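## Task

Rotate the purple-handled stopcock on the side arm of the clamped Schlenk flask to its closed position, where the handle lies crosswise to the side arm. The flask must stay clamped exactly as it was, the stopper must remain seated in the neck, and the stand must not be moved. Breaking any glass counts as failure.

## Robot and tools

ROBOT. Two arms, left_arm and right_arm, each ride a carriage on one floor track running along y at x = 0. left_rail carries left_arm and is always the one at larger y; right_rail carries right_arm. These names do not match image sides. Each base sits at x = 0, y = its carriage position_m, z = 0.04 m, facing +x. left_arm's fingers are rigid. right_arm's fingers can fold: a part held near the palm may slip, and a fingertip pushed into a surface folds easily. Grip with the outer quarter of the pads for a firm hold.

FRAMES. Result positions use a table-fixed scene frame in metres: table top z = 0, +z up, +x the direction the arms face, +y to their left, table edge at x = 0.17. Motion offsets are given in each gripper's own Hand target axes: fingers point along its +z and close along its y. end_effector_position is the spot between closed pads; fingertips extend about 33 mm past it.

ROW FORMAT (used by execute_actions and move). One row is 18 numbers, always covering both arms: left dx, dy, dz, rx, ry, rz, left gripper position, force_limit, speed, then the same nine for the right arm. The six pose numbers are an offset, not a pose, measured from that arm's Hand target as it stood when the action or move began, in that Hand target's axes. Scale: 1.0 = 0.6 m for dx/dy/dz and 180 degrees for the rotation vector rx, ry, rz; range -1 to 1. Every row in one action counts from the same starting Hand target, so repeating an offset in a new call moves further. Sending six zeros re-asks for the current Hand target. Gripper numbers are absolute commands in -1..1: position +1 fully open (140 mm), about -0.8 pads touch, -1 closes until blocked; force_limit sets squeeze (about 14 N at -1 to 58 N at +1); speed sets closing rate (about 30 to 250 mm/s). A 0 is a real command, so to leave a gripper alone repeat its last three numbers.

execute_actions: actions is a list run in order. Each action may have rows (1 to 15 rows, one per 1/30 s step), steps (1 to 450, default 15, at least the number of rows), until (end conditions on left_rail/right_rail fields, or {"all": {"status": "ended"}} / {"any": ...}), and rail commands such as {"left_rail": {"position_m": 0.3}}, with speed_m_s 0.01 to 1 and acceleration_factor 0.1 to 1, or {"stop": true}. left_rail position_m is -0.8 to 1.5 m, right_rail -1.5 to 0.8 m; these are absolute places on the track. After the last row the arm keeps heading to that row's target. Ramp offsets gradually across rows for gentle motion. cameras picks which images return; [] for none. An empty actions list just reports state.

move: target is one row or a list of up to 15 rows, all offsets from the same starting Hand targets. speed is path top speed in m/s (0.002 to 0.5, default 0.25; turning up to twice that in rad/s), one value or one per target. blend (m) rounds corners in a list. stop_force (3 to 40 N) ends an arm's path when its wrist sensor feels that much push against the motion; unreliable while the gripper rotates, and omit it when backing off a contact. zero (default true) re-zeros before the move. blocking=false returns early; then use wait or stop before new rows or moves. The result adds a move: line such as done, off_target, moving, held or fault, plus limits (paced = clipped, held = steps withheld).

wait: seconds 0 to 10, holds last commands. stop: brakes a running move. zoom_image: camera (cam_high, cam_bench_left, cam_bench_mid, cam_bench_right, cam_left_wrist, cam_right_wrist) and region [x0, y0, x1, y1] in pixels, at most 504 by 504. zero_wrist_force: arm = left_arm or right_arm. finished_scene: scene = 1 or 2; irreversible.

RESULTS. Joint positions per arm: rail (m), then six joints in rad. Hand target is what the next offsets start from. object_status: 0 moving, 1 blocked while opening, 2 blocked while closing (a grip), 3 reached target or pads met. position_measured is in counts (3 open, 230 pads together). Rail position_status: moving, done, contact_stop, time_out, stopped, stopped_with_arm, stopped_for_other_arm, stopped_for_other_carriage; position_answer taken or not_taken. Wrist force/torque are in the gripper axes. The controller clips each step to 150 mm and 16 degrees from the measured pose.

ORDER. Look first (zoom if needed), drive a carriage if required and let it arrive, approach the tap handle slowly, grip it near the fingertips or nudge it, rotate about the tap's axis with small steps, release, back away, check images, then finish the scene.

AVOID. Glass is fragile: approach slowly, keep pushes small, and do not disturb the clamp, stopper or stand. Net force near 150 N or wrist torque near 26.3 N m stops the arm for 10 s; heavy twist on the gripper is penalised. Keep the arms and carriages apart (about 0.78 m between carriages). Never let anything fall off the table. Drops, slams and any arm stop are costly.

Each tool is called after "Request:" as a command line: name --argument value for each argument, lists and objects as JSON in quotes; but a table of rows of numbers goes row by row, as --pt "numbers of a row", without its own name.

## Session

Request:
execute_actions --actions '[]'

Scene clock: 0.00 s.
left_arm: end_effector_position=(+0.3456, +0.8387, +0.5800) position_measured=3 object_status=3 end_effector_quat_wxyz=(+0.000, +1.000, +0.000, +0.000) | right_arm: end_effector_position=(+0.3456, -1.1254, +0.5800) position_measured=3 object_status=3 end_effector_quat_wxyz=(+0.000, +1.000, +0.000, +0.000)
Joint positions: left_arm=[0.811 -0.316 -1.725 0.971 -0.816 -1.571 2.826] | right_arm=[-1.153 -0.316 -1.725 0.971 -0.816 -1.571 2.826]
Joint velocities: within noise
Joint torques (N m): no reading
Wrist force (N): no reading
Wrist torque (N m): no reading
Wrist force, peak (N): no reading
Hand target: left_arm +0.3456, +0.8387, +0.5800; +0.000, +1.000, +0.000, +0.000 | right_arm +0.3456, -1.1254, +0.5800; +0.000, +1.000, +0.000, +0.000
Tool commands: left_gripper/position=+1.0 left_gripper/force_limit=+1.0 left_gripper/speed=+1.0 right_gripper/position=+1.0 right_gripper/force_limit=+1.0 right_gripper/speed=+1.0
left_rail: position_m=0.811 position_status=done
right_rail: position_m=-1.153 position_status=done

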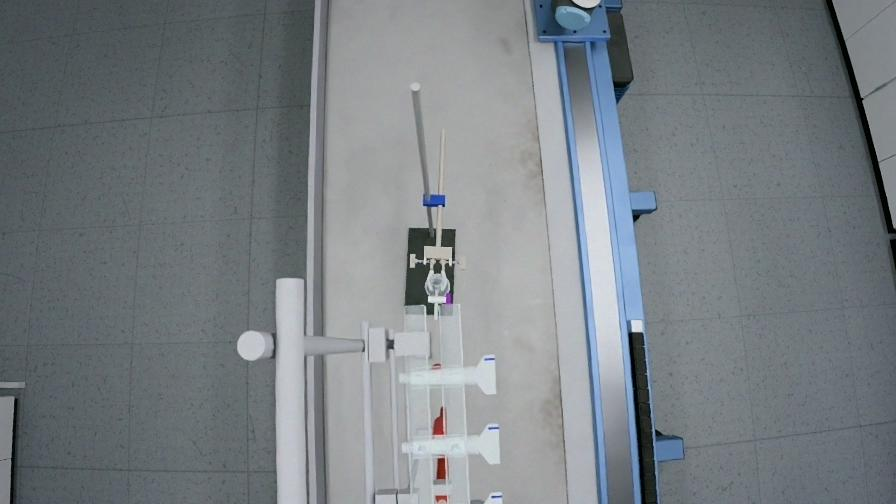

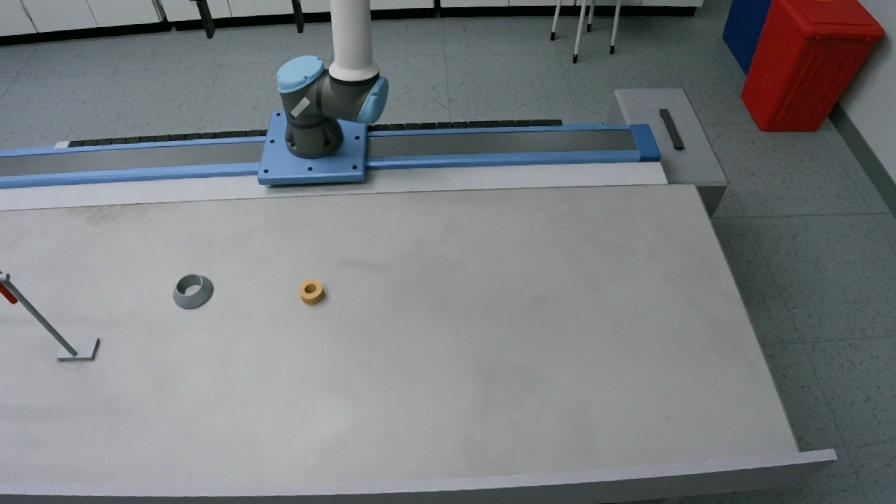

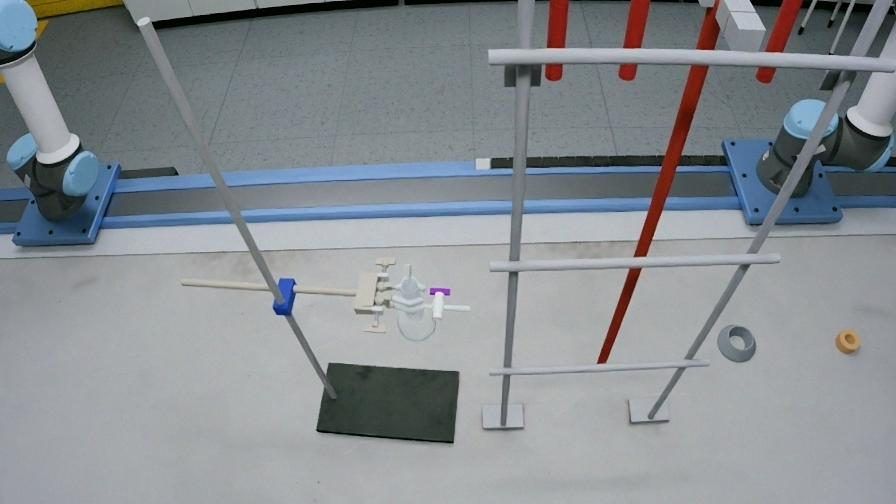

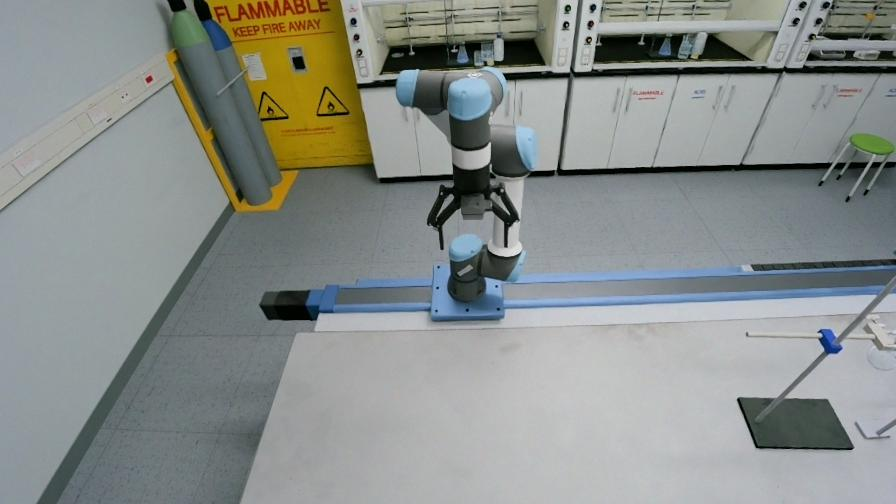

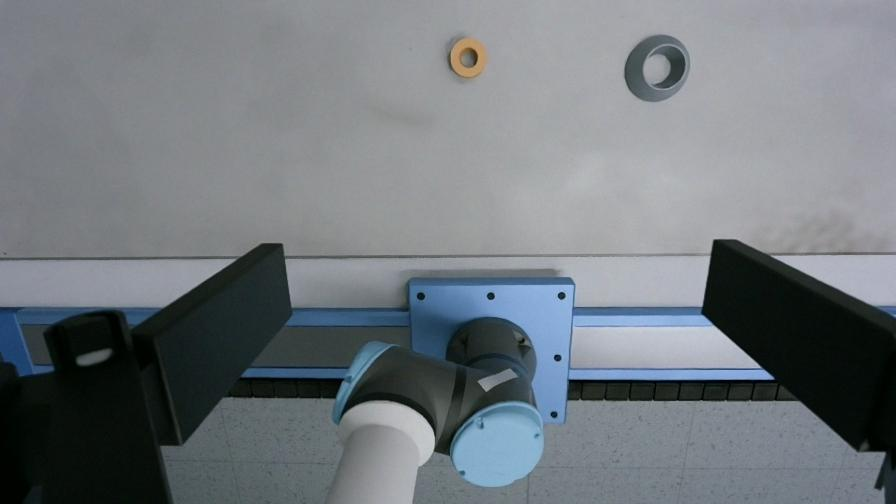

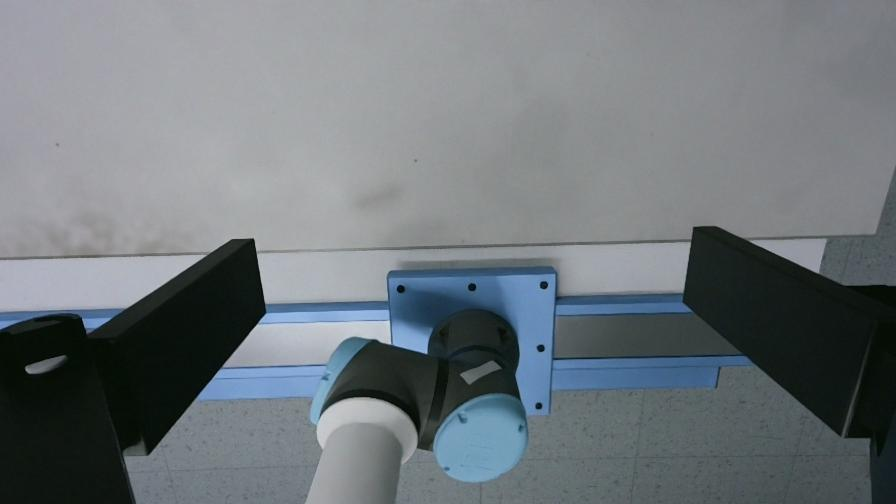

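Request:
zoom_image --camera "cam_bench_mid" --region '[340, 240, 500, 350]'

Request:
zoom_image --camera "cam_high" --region '[390, 220, 490, 330]'

Request:
zoom_image --camera "cam_bench_right" --region '[720, 250, 896, 460]'

Scaled by 3.150.

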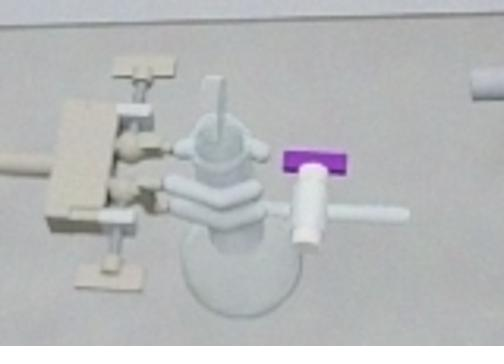

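Scaled by 4.582.

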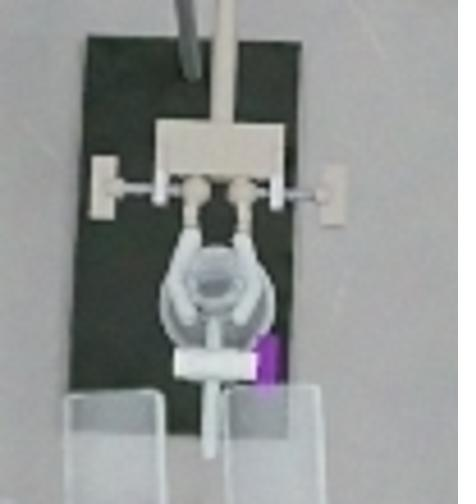

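Scaled by 2.400.

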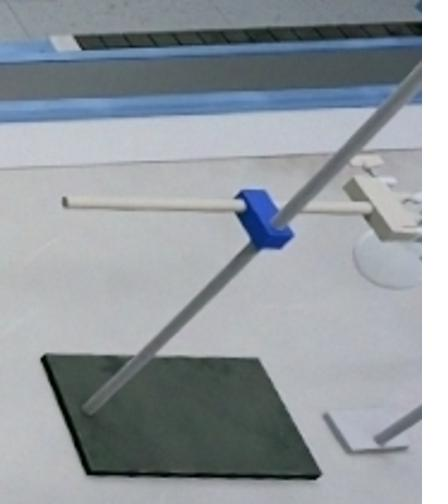

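Request:
execute_actions --actions '[{"right_rail": {"position_m": -0.43}, "steps": 120, "until": {"right_rail": {"position_status": ["!=", "moving"]}}}]' --cameras '[]'

Request:
move --target '[0,0,0,0,0,0,1,1,1, 0.074,-0.544,0.3333,-0.3849,0.3849,-0.3849,-0.08,-1,0]' --speed 0.45 --cameras '["cam_right_wrist", "cam_bench_mid", "cam_high"]'

Scene clock: 21.07 s.
left_arm: end_effector_position=(+0.3456, +0.8387, +0.5800) position_measured=3 object_status=3 end_effector_quat_wxyz=(+0.000, +1.000, +0.000, +0.000) | right_arm: end_effector_position=(+0.3456, -0.4028, +0.5800) position_measured=3 object_status=3 end_effector_quat_wxyz=(+0.000, +1.000, +0.000, +0.000)
Joint positions: left_arm=[0.811 -0.316 -1.725 0.971 -0.816 -1.571 2.826] | right_arm=[-0.43 -0.316 -1.725 0.971 -0.816 -1.571 2.826]
Joint velocities: within noise
Joint torques (N m): left_arm=[-0.42 -12.82 -18.75 -3.84 0.1 0.15] | right_arm=[0.67 -12.01 -18.42 -3.48 0.21 0.1]
Wrist force (N): left_arm=[-0.1 0.1 0.2] | right_arm=[0.1 0.1 -0.3]
Wrist torque (N m): left_arm=[0.02 0.03 0.00] | right_arm=[0.02 0.00 -0.01]
Wrist force, peak (N): left_arm=[-0.3 0.4 0.5] | right_arm=[0.0 3.2 0.0]
Hand target: left_arm +0.3456, +0.8387, +0.5800; +0.000, +1.000, +0.000, +0.000 | right_arm +0.3456, -0.4028, +0.5800; +0.000, +1.000, +0.000, +0.000
Tool commands: left_gripper/position=+1.0 left_gripper/force_limit=+1.0 left_gripper/speed=+1.0 right_gripper/position=+1.0 right_gripper/force_limit=+1.0 right_gripper/speed=+1.0
left_rail: position_m=0.811 position_status=done
right_rail: position_m=-0.430 position_status=done
No camera images: "cameras" was empty.

Scene clock: 24.70 s.
left_arm: end_effector_position=(+0.3456, +0.8387, +0.5800) position_measured=3 object_status=3 end_effector_quat_wxyz=(+0.000, +1.000, +0.000, +0.000) | right_arm: end_effector_position=(+0.3900, -0.0763, +0.3800) position_measured=139 object_status=3 end_effector_quat_wxyz=(+0.500, +0.500, +0.500, +0.500)
Joint positions: left_arm=[0.811 -0.316 -1.725 0.971 -0.816 -1.571 2.826] | right_arm=[-0.43 0.975 -1.277 2.271 -4.136 -2.545 1.571]
Joint velocities: within noise
Joint torques (N m): left_arm=[0.02 -13.48 -16.57 -4.34 0.13 0.19] | right_arm=[-8.95 -18.04 -9.43 -2.68 1.64 -1.95]
Wrist force (N): left_arm=[0.1 0.1 0.4] | right_arm=[0.6 0.1 1.3]
Wrist torque (N m): left_arm=[0.03 -0.01 0.01] | right_arm=[0.16 -0.12 0.08]
Wrist force, peak (N): left_arm=[0.1 0.4 0.5] | right_arm=[2.1 -0.2 0.9]
Hand target: left_arm +0.3456, +0.8387, +0.5800; +0.000, +1.000, +0.000, +0.000 | right_arm +0.3900, -0.0763, +0.3800; +0.500, +0.500, +0.500, +0.500
Off the commanded pose: left_arm 0.000 m, 0 deg | right_arm 0.000 m, 0 deg.
left_rail: position_m=0.811 position_status=done
right_rail: position_m=-0.430 position_status=done
move: done; limits=paced
camera_calibration:
cam_right_wrist: T_world_to_cam=[[-0.00930624, -0.0312723, 0.999468, -0.36668], [-0.313345, -0.949079, -0.0326134, 0.0743714], [0.949594, -0.313482, -0.00096668, -0.249162], [0, 0, 0, 1]] pos_world=[0.256494, -0.0189904, 0.368669]
Images, in order (width x height): cam_high 896x504, cam_bench_mid 896x504, cam_right_wrist 896x504.

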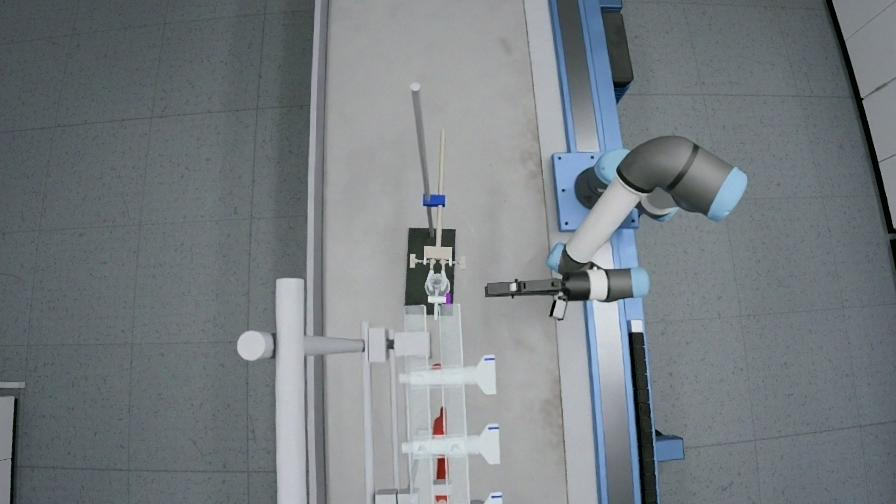

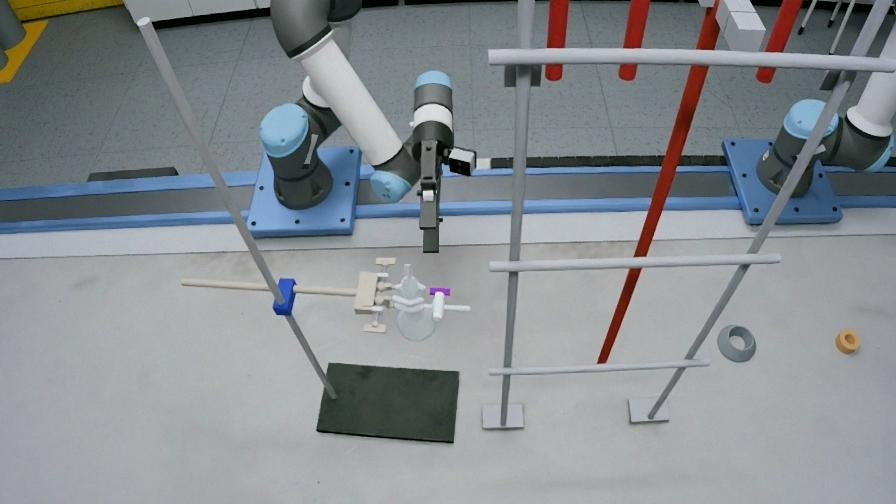

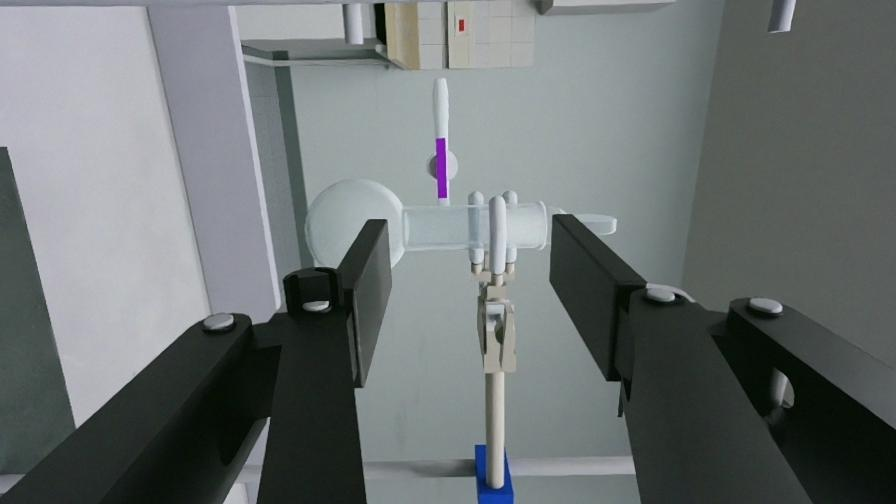

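Request:
zoom_image --camera "cam_right_wrist" --region '[360, 60, 600, 300]'

Request:
zoom_image --camera "cam_high" --region '[400, 240, 520, 340]'

Scaled by 2.100.

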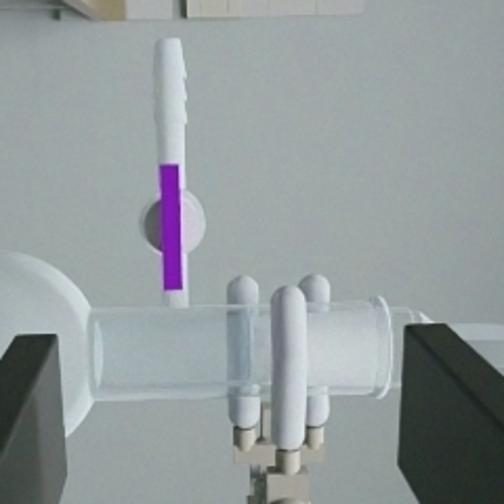

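Scaled by 4.200.

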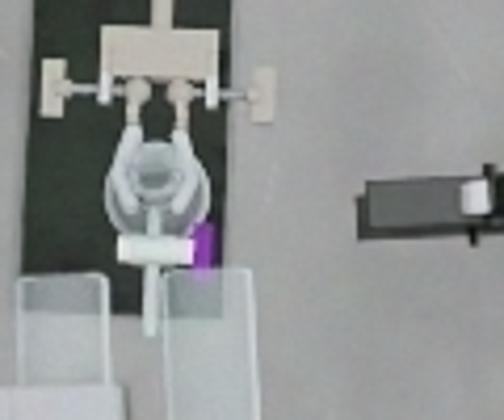

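Request:
move --target '[0,0,0,0,0,0,1,1,1, 0.04,-0.0167,0.0833,0,0,0,-0.45,-1,0]' --speed 0.2 --cameras '["cam_right_wrist", "cam_bench_mid", "cam_high"]'

Request:
zoom_image --camera "cam_right_wrist" --region '[350, 90, 590, 330]'

Request:
zoom_image --camera "cam_high" --region '[420, 270, 480, 320]'

Request:
zoom_image --camera "cam_bench_mid" --region '[380, 220, 500, 340]'

Scene clock: 32.50 s.
left_arm: end_effector_position=(+0.3456, +0.8387, +0.5800) position_measured=3 object_status=3 end_effector_quat_wxyz=(+0.000, +1.000, +0.000, +0.000) | right_arm: end_effector_position=(+0.4399, -0.0524, +0.3700) position_measured=186 object_status=3 end_effector_quat_wxyz=(+0.500, +0.500, +0.500, +0.500)
Joint positions: left_arm=[0.811 -0.316 -1.725 0.971 -0.816 -1.571 2.826] | right_arm=[-0.43 0.901 -1.188 2.172 -4.125 -2.472 1.571]
Joint velocities: within noise
Joint torques (N m): left_arm=[0.1 -13.43 -14.48 -4.61 0.19 0.19] | right_arm=[-8.93 -24.17 -20.84 -0.27 1.73 -1.99]
Wrist force (N): left_arm=[0.1 0.1 0.0] | right_arm=[0.2 0.2 1.3]
Wrist torque (N m): left_arm=[0.02 -0.02 0.00] | right_arm=[0.19 -0.02 0.09]
Wrist force, peak (N): left_arm=[0.1 0.1 0.6] | right_arm=[0.9 0.0 2.1]
Hand target: left_arm +0.3456, +0.8387, +0.5800; +0.000, +1.000, +0.000, +0.000 | right_arm +0.4400, -0.0523, +0.3700; +0.500, +0.500, +0.500, +0.500
Off the commanded pose: left_arm 0.000 m, 0 deg | right_arm 0.000 m, 0 deg.
left_rail: position_m=0.811 position_status=done
right_rail: position_m=-0.430 position_status=done
move: done
camera_calibration:
cam_right_wrist: T_world_to_cam=[[-0.00942518, -0.031329, 0.999465, -0.355421], [-0.313298, -0.949092, -0.0327045, 0.112408], [0.949608, -0.313438, -0.000869943, -0.28906], [0, 0, 0, 1]] pos_world=[0.306361, 0.00494812, 0.358655]
Images, in order (width x height): cam_high 896x504, cam_bench_mid 896x504, cam_right_wrist 896x504.

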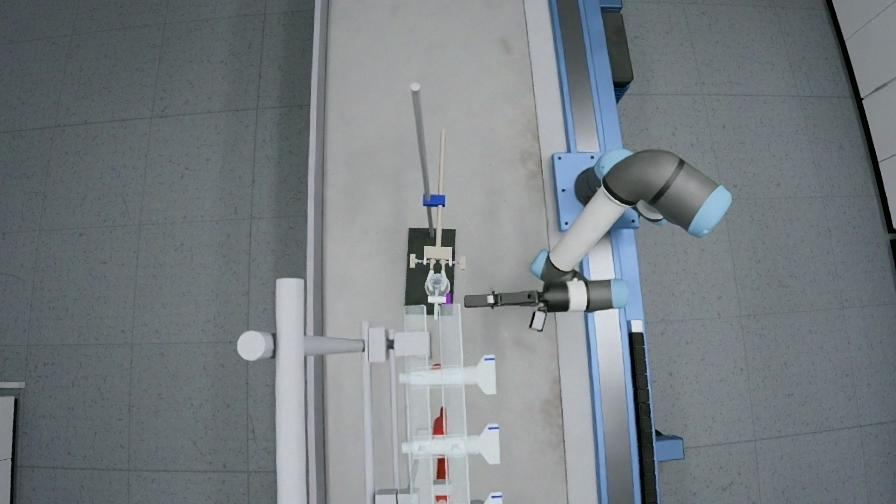

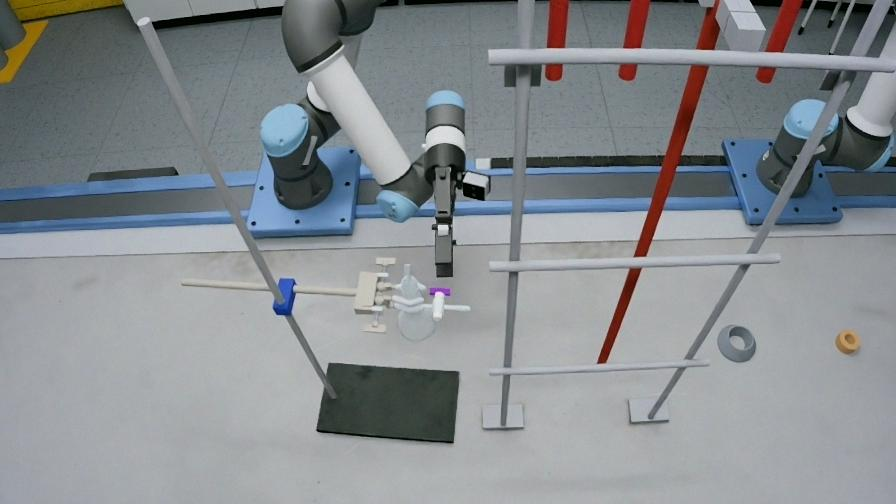

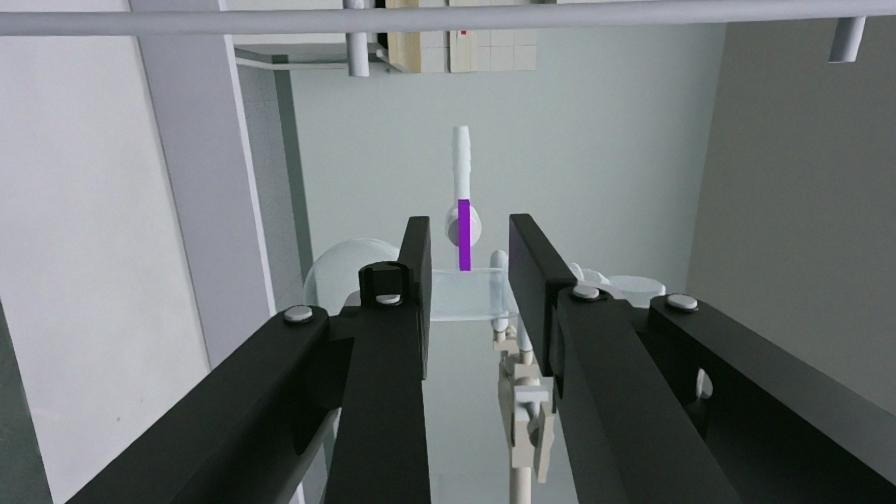

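Scaled by 2.100.

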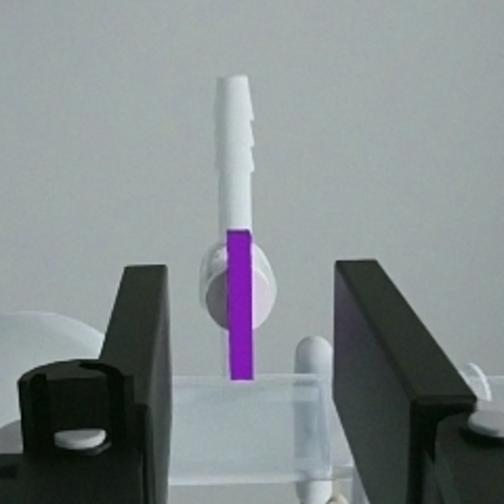

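Scaled by 8.400.

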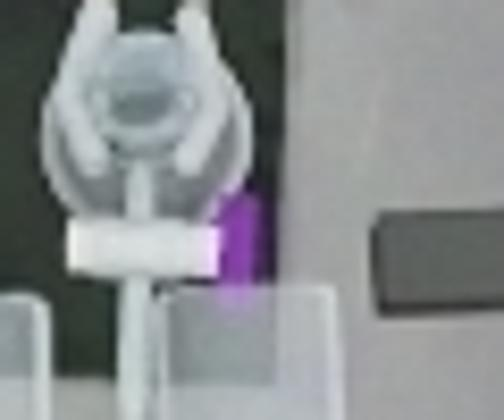

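Scaled by 4.200.

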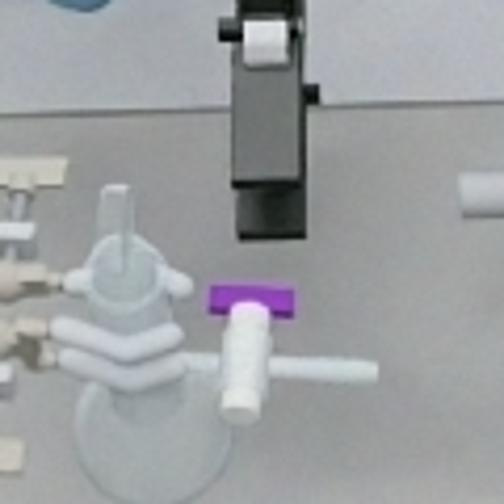

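Request:
move --target '[0,0,0,0,0,0,1,1,1, -0.005,-0.0007,0.0667,0,0,0,-0.52,-1,0]' --speed 0.1 --cameras '["cam_right_wrist", "cam_bench_mid", "cam_high"]'

Request:
zoom_image --camera "cam_right_wrist" --region '[380, 180, 560, 360]'

Request:
zoom_image --camera "cam_high" --region '[425, 275, 475, 315]'

Request:
zoom_image --camera "cam_bench_mid" --region '[390, 240, 490, 330]'

Request:
zero_wrist_force --arm "right_arm"

Scene clock: 40.93 s.
left_arm: end_effector_position=(+0.3456, +0.8387, +0.5800) position_measured=3 object_status=3 end_effector_quat_wxyz=(+0.000, +1.000, +0.000, +0.000) | right_arm: end_effector_position=(+0.4799, -0.0554, +0.3696) position_measured=195 object_status=3 end_effector_quat_wxyz=(+0.500, +0.500, +0.500, +0.500)
Joint positions: left_arm=[0.811 -0.316 -1.725 0.971 -0.816 -1.571 2.826] | right_arm=[-0.43 0.817 -1.167 2.137 -4.111 -2.388 1.571]
Joint velocities: within noise
Joint torques (N m): left_arm=[-0.07 -13.4 -12.89 -4.5 0.19 0.23] | right_arm=[-10.5 -25.05 -22.19 -0.37 1.66 -1.65]
Wrist force (N): left_arm=[-0.2 0.2 0.5] | right_arm=[0.8 0.1 0.9]
Wrist torque (N m): left_arm=[0.04 0.04 0.00] | right_arm=[0.18 -0.14 0.08]
Wrist force, peak (N): left_arm=[-0.2 0.4 0.5] | right_arm=[0.5 0.3 1.9]
Hand target: left_arm +0.3456, +0.8387, +0.5800; +0.000, +1.000, +0.000, +0.000 | right_arm +0.4800, -0.0554, +0.3696; +0.500, +0.500, +0.500, +0.500
Off the commanded pose: left_arm 0.000 m, 0 deg | right_arm 0.000 m, 0 deg.
left_rail: position_m=0.811 position_status=done
right_rail: position_m=-0.430 position_status=done
move: done
camera_calibration:
cam_right_wrist: T_world_to_cam=[[-0.00942863, -0.0312613, 0.999467, -0.354693], [-0.313308, -0.94909, -0.0326413, 0.122109], [0.949605, -0.313449, -0.000845793, -0.328016], [0, 0, 0, 1]] pos_world=[0.346399, 0.0019882, 0.358212]
Images, in order (width x height): cam_high 896x504, cam_bench_mid 896x504, cam_right_wrist 896x504.

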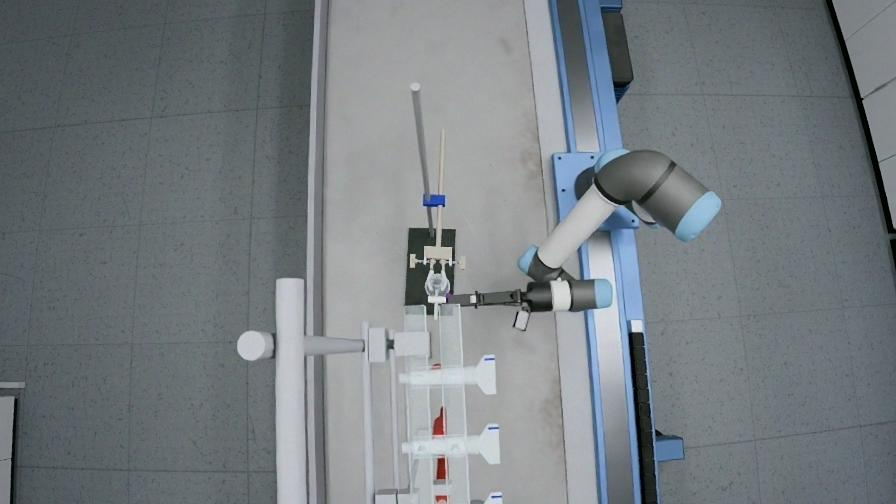

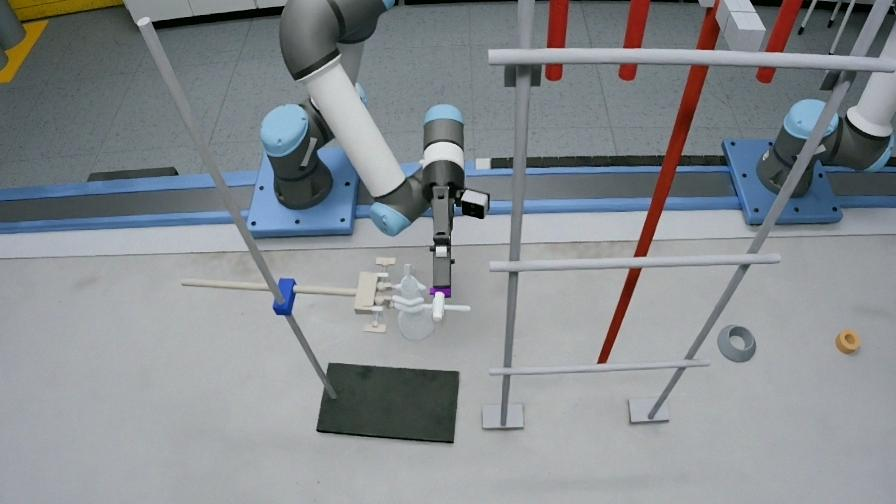

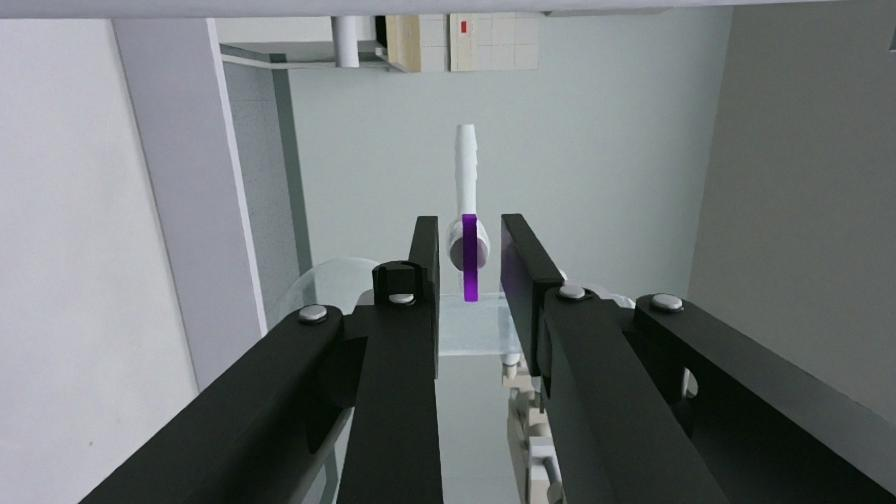

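Scaled by 2.800.

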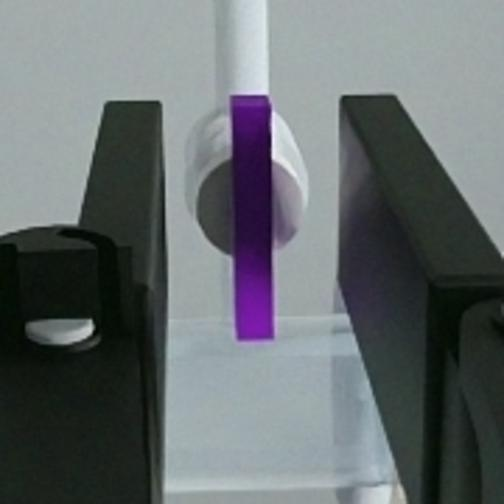

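Scaled by 10.080.

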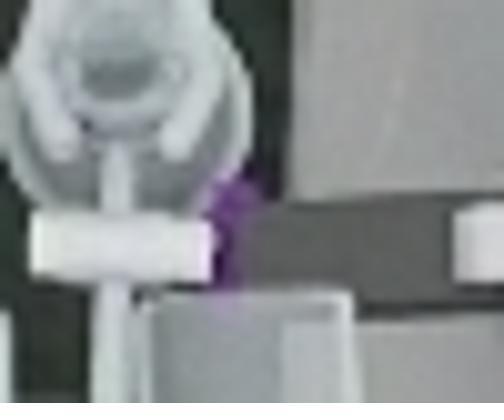

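Scaled by 5.040.

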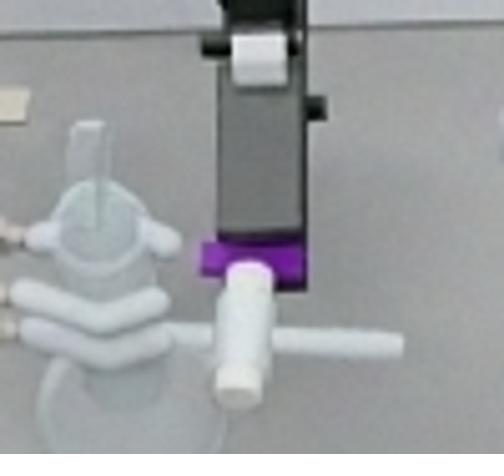

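Wrist force sensor zeroed.

Request:
move --pt "0 0 0 0 0 0 1 1 1 -0.0033 0 0.006 0 0 0 -0.52 -1 0" --pt "0 0 0 0 0 0 1 1 1 -0.0033 0 0.006 0 0 0 -1 -0.05 -1" --speed 0.05 --cameras '["cam_right_wrist", "cam_high"]'

Request:
zoom_image --camera "cam_right_wrist" --region '[380, 180, 560, 360]'

Request:
zoom_image --camera "cam_high" --region '[425, 275, 475, 315]'

Scene clock: 44.70 s.
left_arm: end_effector_position=(+0.3456, +0.8387, +0.5800) position_measured=3 object_status=3 end_effector_quat_wxyz=(+0.000, +1.000, +0.000, +0.000) | right_arm: end_effector_position=(+0.4836, -0.0573, +0.3696) position_measured=224 object_status=0 end_effector_quat_wxyz=(+0.500, +0.500, +0.500, +0.500)
Joint positions: left_arm=[0.811 -0.316 -1.725 0.971 -0.816 -1.571 2.826] | right_arm=[-0.43 0.807 -1.168 2.138 -4.112 -2.378 1.571]
Joint velocities: within noise
Joint torques (N m): left_arm=[-0.26 -13.62 -12.48 -4.5 0.21 0.13] | right_arm=[-9.45 -40.13 -9.7 -2.76 1.79 0.99]
Wrist force (N, zeroed by zero_wrist_force on right_arm): left_arm=[0.0 0.1 0.1] | right_arm=[0.0 0.0 -0.8]
Wrist torque (N m, zeroed by zero_wrist_force on right_arm): left_arm=[0.03 0.00 0.00] | right_arm=[-0.04 -0.01 0.01]
Wrist force, peak (N, zeroed by zero_wrist_force on right_arm): left_arm=[0.0 0.2 0.7] | right_arm=[0.0 0.3 -1.1]
Hand target: left_arm +0.3456, +0.8387, +0.5800; +0.000, +1.000, +0.000, +0.000 | right_arm +0.4836, -0.0573, +0.3696; +0.500, +0.500, +0.500, +0.500
Off the commanded pose: left_arm 0.000 m, 0 deg | right_arm 0.000 m, 0 deg.
left_rail: position_m=0.811 position_status=done
right_rail: position_m=-0.430 position_status=done
move: done
camera_calibration:
cam_right_wrist: T_world_to_cam=[[-0.00942839, -0.0312613, 0.999467, -0.354718], [-0.313305, -0.949092, -0.0326412, 0.121383], [0.949606, -0.313445, -0.000845921, -0.33215], [0, 0, 0, 1]] pos_world=[0.350097, 0.0000033578, 0.35821]
Images, in order (width x height): cam_high 896x504, cam_right_wrist 896x504.

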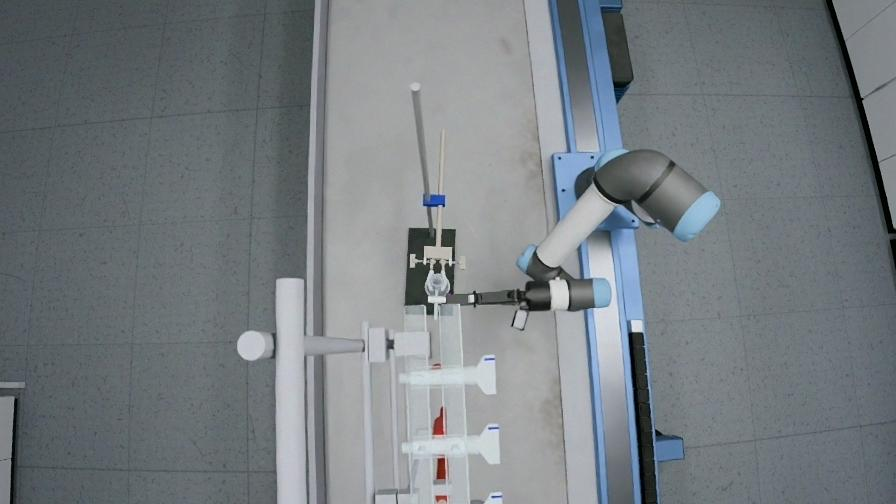

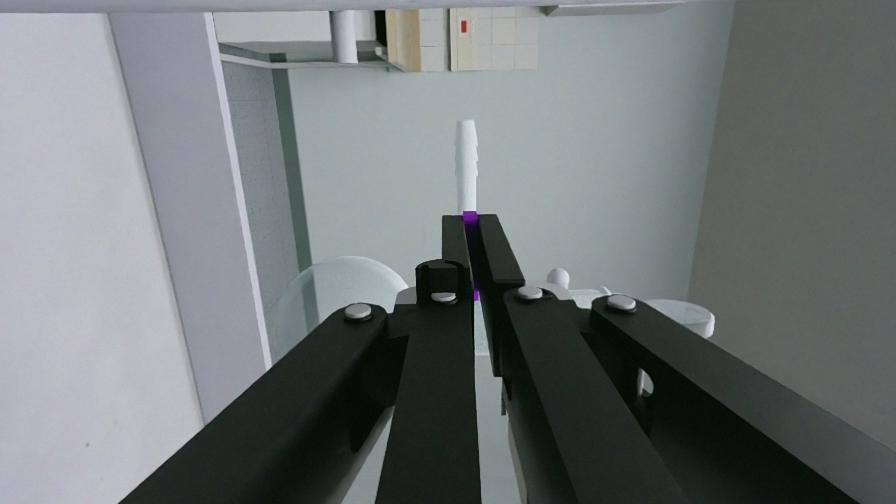

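Scaled by 2.800.

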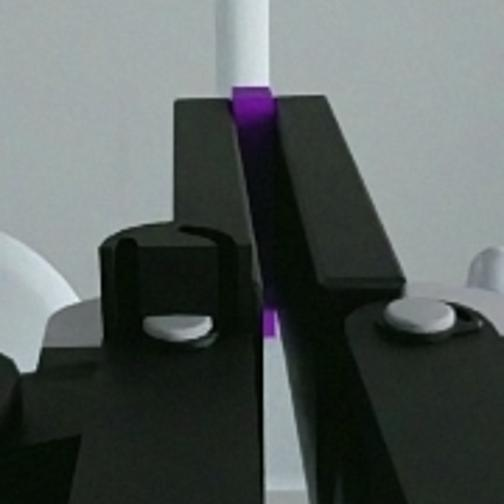

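Scaled by 10.080.

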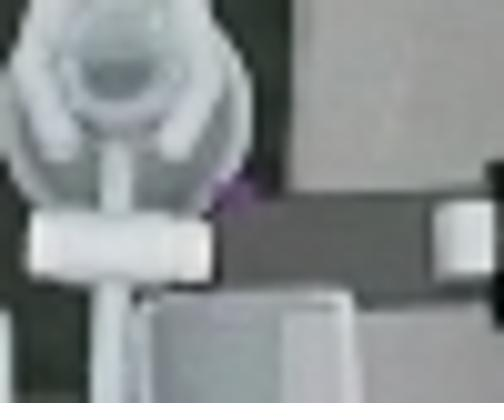

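Request:
move --target '[0,0,0,0,0,0,1,1,1, 0,0,0,0,0,0.05,-1,-0.05,-1]' --speed 0.12 --cameras '["cam_right_wrist"]'

Request:
zoom_image --camera "cam_right_wrist" --region '[380, 180, 560, 360]'

Scene clock: 47.43 s.
left_arm: end_effector_position=(+0.3456, +0.8387, +0.5800) position_measured=3 object_status=3 end_effector_quat_wxyz=(+0.000, +1.000, +0.000, +0.000) | right_arm: end_effector_position=(+0.4836, -0.0573, +0.3696) position_measured=224 object_status=2 end_effector_quat_wxyz=(+0.459, +0.538, +0.459, +0.538)
Joint positions: left_arm=[0.811 -0.316 -1.725 0.971 -0.816 -1.571 2.826] | right_arm=[-0.43 0.807 -1.168 2.138 -4.112 -2.378 1.728]
Joint velocities: within noise
Joint torques (N m): left_arm=[0.37 -13.86 -12.42 -4.5 0.23 0.19] | right_arm=[-9.25 -38.38 -7.34 -0.06 0.6 2.58]
Wrist force (N, zeroed by zero_wrist_force on right_arm): left_arm=[0.0 0.3 0.4] | right_arm=[1.2 2.1 -1.1]
Wrist torque (N m, zeroed by zero_wrist_force on right_arm): left_arm=[0.06 0.01 0.00] | right_arm=[-0.18 -0.09 -0.17]
Wrist force, peak (N, zeroed by zero_wrist_force on right_arm): left_arm=[0.1 0.4 0.6] | right_arm=[1.2 2.1 -1.1]
Hand target: left_arm +0.3456, +0.8387, +0.5800; +0.000, +1.000, +0.000, +0.000 | right_arm +0.4836, -0.0573, +0.3696; +0.459, +0.538, +0.459, +0.538
Off the commanded pose: left_arm 0.000 m, 0 deg | right_arm 0.000 m, 0 deg.
left_rail: position_m=0.811 position_status=done
right_rail: position_m=-0.430 position_status=done
move: done
camera_calibration:
cam_right_wrist: T_world_to_cam=[[-0.00948016, -0.18703, 0.982309, -0.357294], [-0.313295, -0.932337, -0.180539, 0.177025], [0.949608, -0.309464, -0.0497568, -0.313857], [0, 0, 0, 1]] pos_world=[0.350116, 0.00109473, 0.367316]
Images, in order (width x height): cam_right_wrist 896x504.

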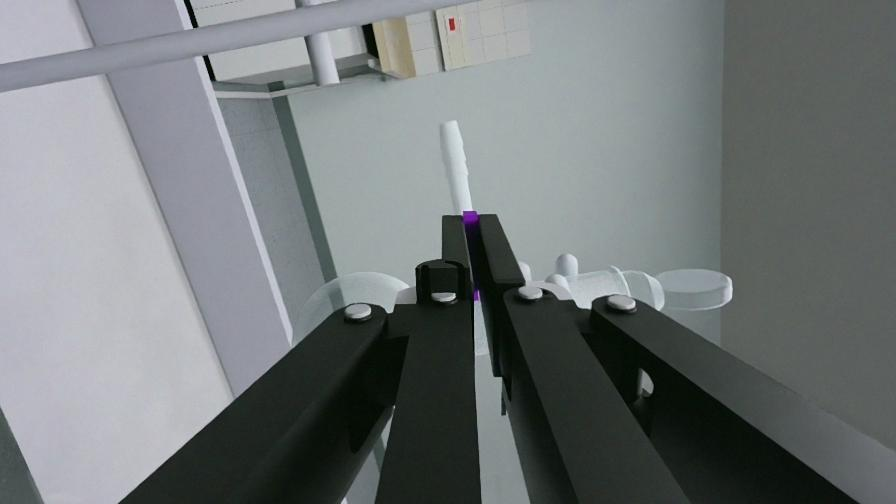

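Scaled by 2.800.

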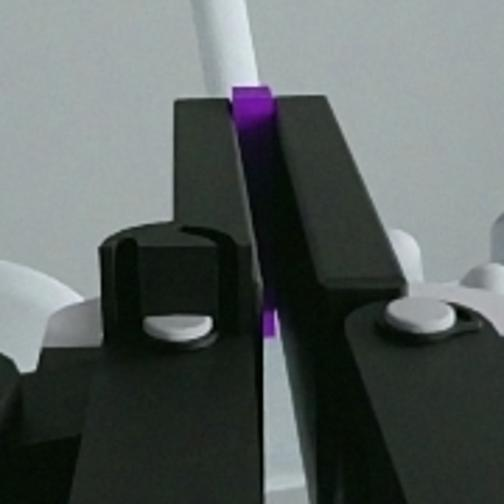

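Request:
move --target '[0,0,0,0,0,0,1,1,1, -0.00045,0.00186,0,0,0,0.2,-1,-0.05,-1]' --speed 0.25 --cameras '["cam_right_wrist"]'

Request:
zoom_image --camera "cam_right_wrist" --region '[350, 110, 600, 360]'

Scene clock: 50.70 s.
left_arm: end_effector_position=(+0.3456, +0.8387, +0.5800) position_measured=3 object_status=3 end_effector_quat_wxyz=(+0.000, +1.000, +0.000, +0.000) | right_arm: end_effector_position=(+0.4836, -0.0578, +0.3706) position_measured=224 object_status=2 end_effector_quat_wxyz=(+0.271, +0.653, +0.271, +0.653)
Joint positions: left_arm=[0.811 -0.316 -1.725 0.971 -0.816 -1.571 2.826] | right_arm=[-0.43 0.806 -1.171 2.138 -4.109 -2.377 2.356]
Joint velocities: within noise
Joint torques (N m): left_arm=[0.19 -14.09 -12.18 -4.63 0.24 0.15] | right_arm=[-10.57 -39.26 -8.49 -0.44 1.38 2.51]
Wrist force (N, zeroed by zero_wrist_force on right_arm): left_arm=[0.0 0.1 0.4] | right_arm=[2.4 -1.2 -1.7]
Wrist torque (N m, zeroed by zero_wrist_force on right_arm): left_arm=[0.01 0.01 0.00] | right_arm=[-0.24 -0.20 -0.26]
Wrist force, peak (N, zeroed by zero_wrist_force on right_arm): left_arm=[-0.2 0.2 0.6] | right_arm=[2.9 -1.3 -1.7]
Hand target: left_arm +0.3456, +0.8387, +0.5800; +0.000, +1.000, +0.000, +0.000 | right_arm +0.4836, -0.0578, +0.3706; +0.271, +0.653, +0.271, +0.653
Off the commanded pose: left_arm 0.000 m, 0 deg | right_arm 0.000 m, 0 deg.
left_rail: position_m=0.811 position_status=done
right_rail: position_m=-0.430 position_status=done
move: done
camera_calibration:
cam_right_wrist: T_world_to_cam=[[-0.0094549, -0.72868, 0.684789, -0.279439], [-0.313279, -0.648185, -0.694055, 0.383522], [0.949614, -0.221093, -0.222152, -0.244931], [0, 0, 0, 1]] pos_world=[0.350097, -0.00918099, 0.403131]
Images, in order (width x height): cam_right_wrist 896x504.

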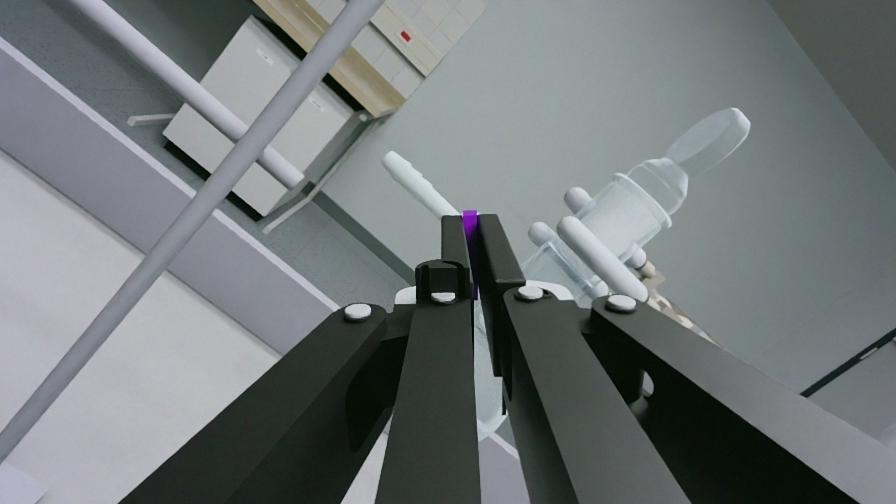

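Scaled by 2.016.

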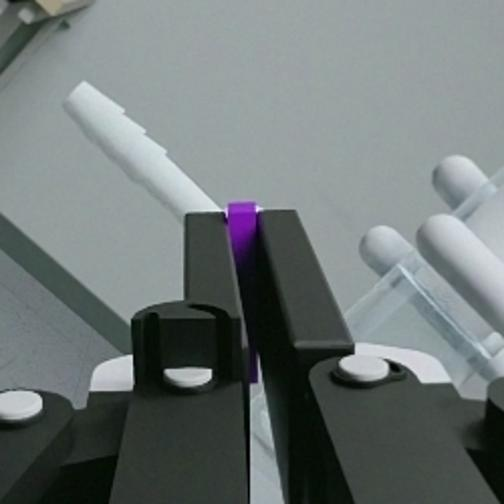

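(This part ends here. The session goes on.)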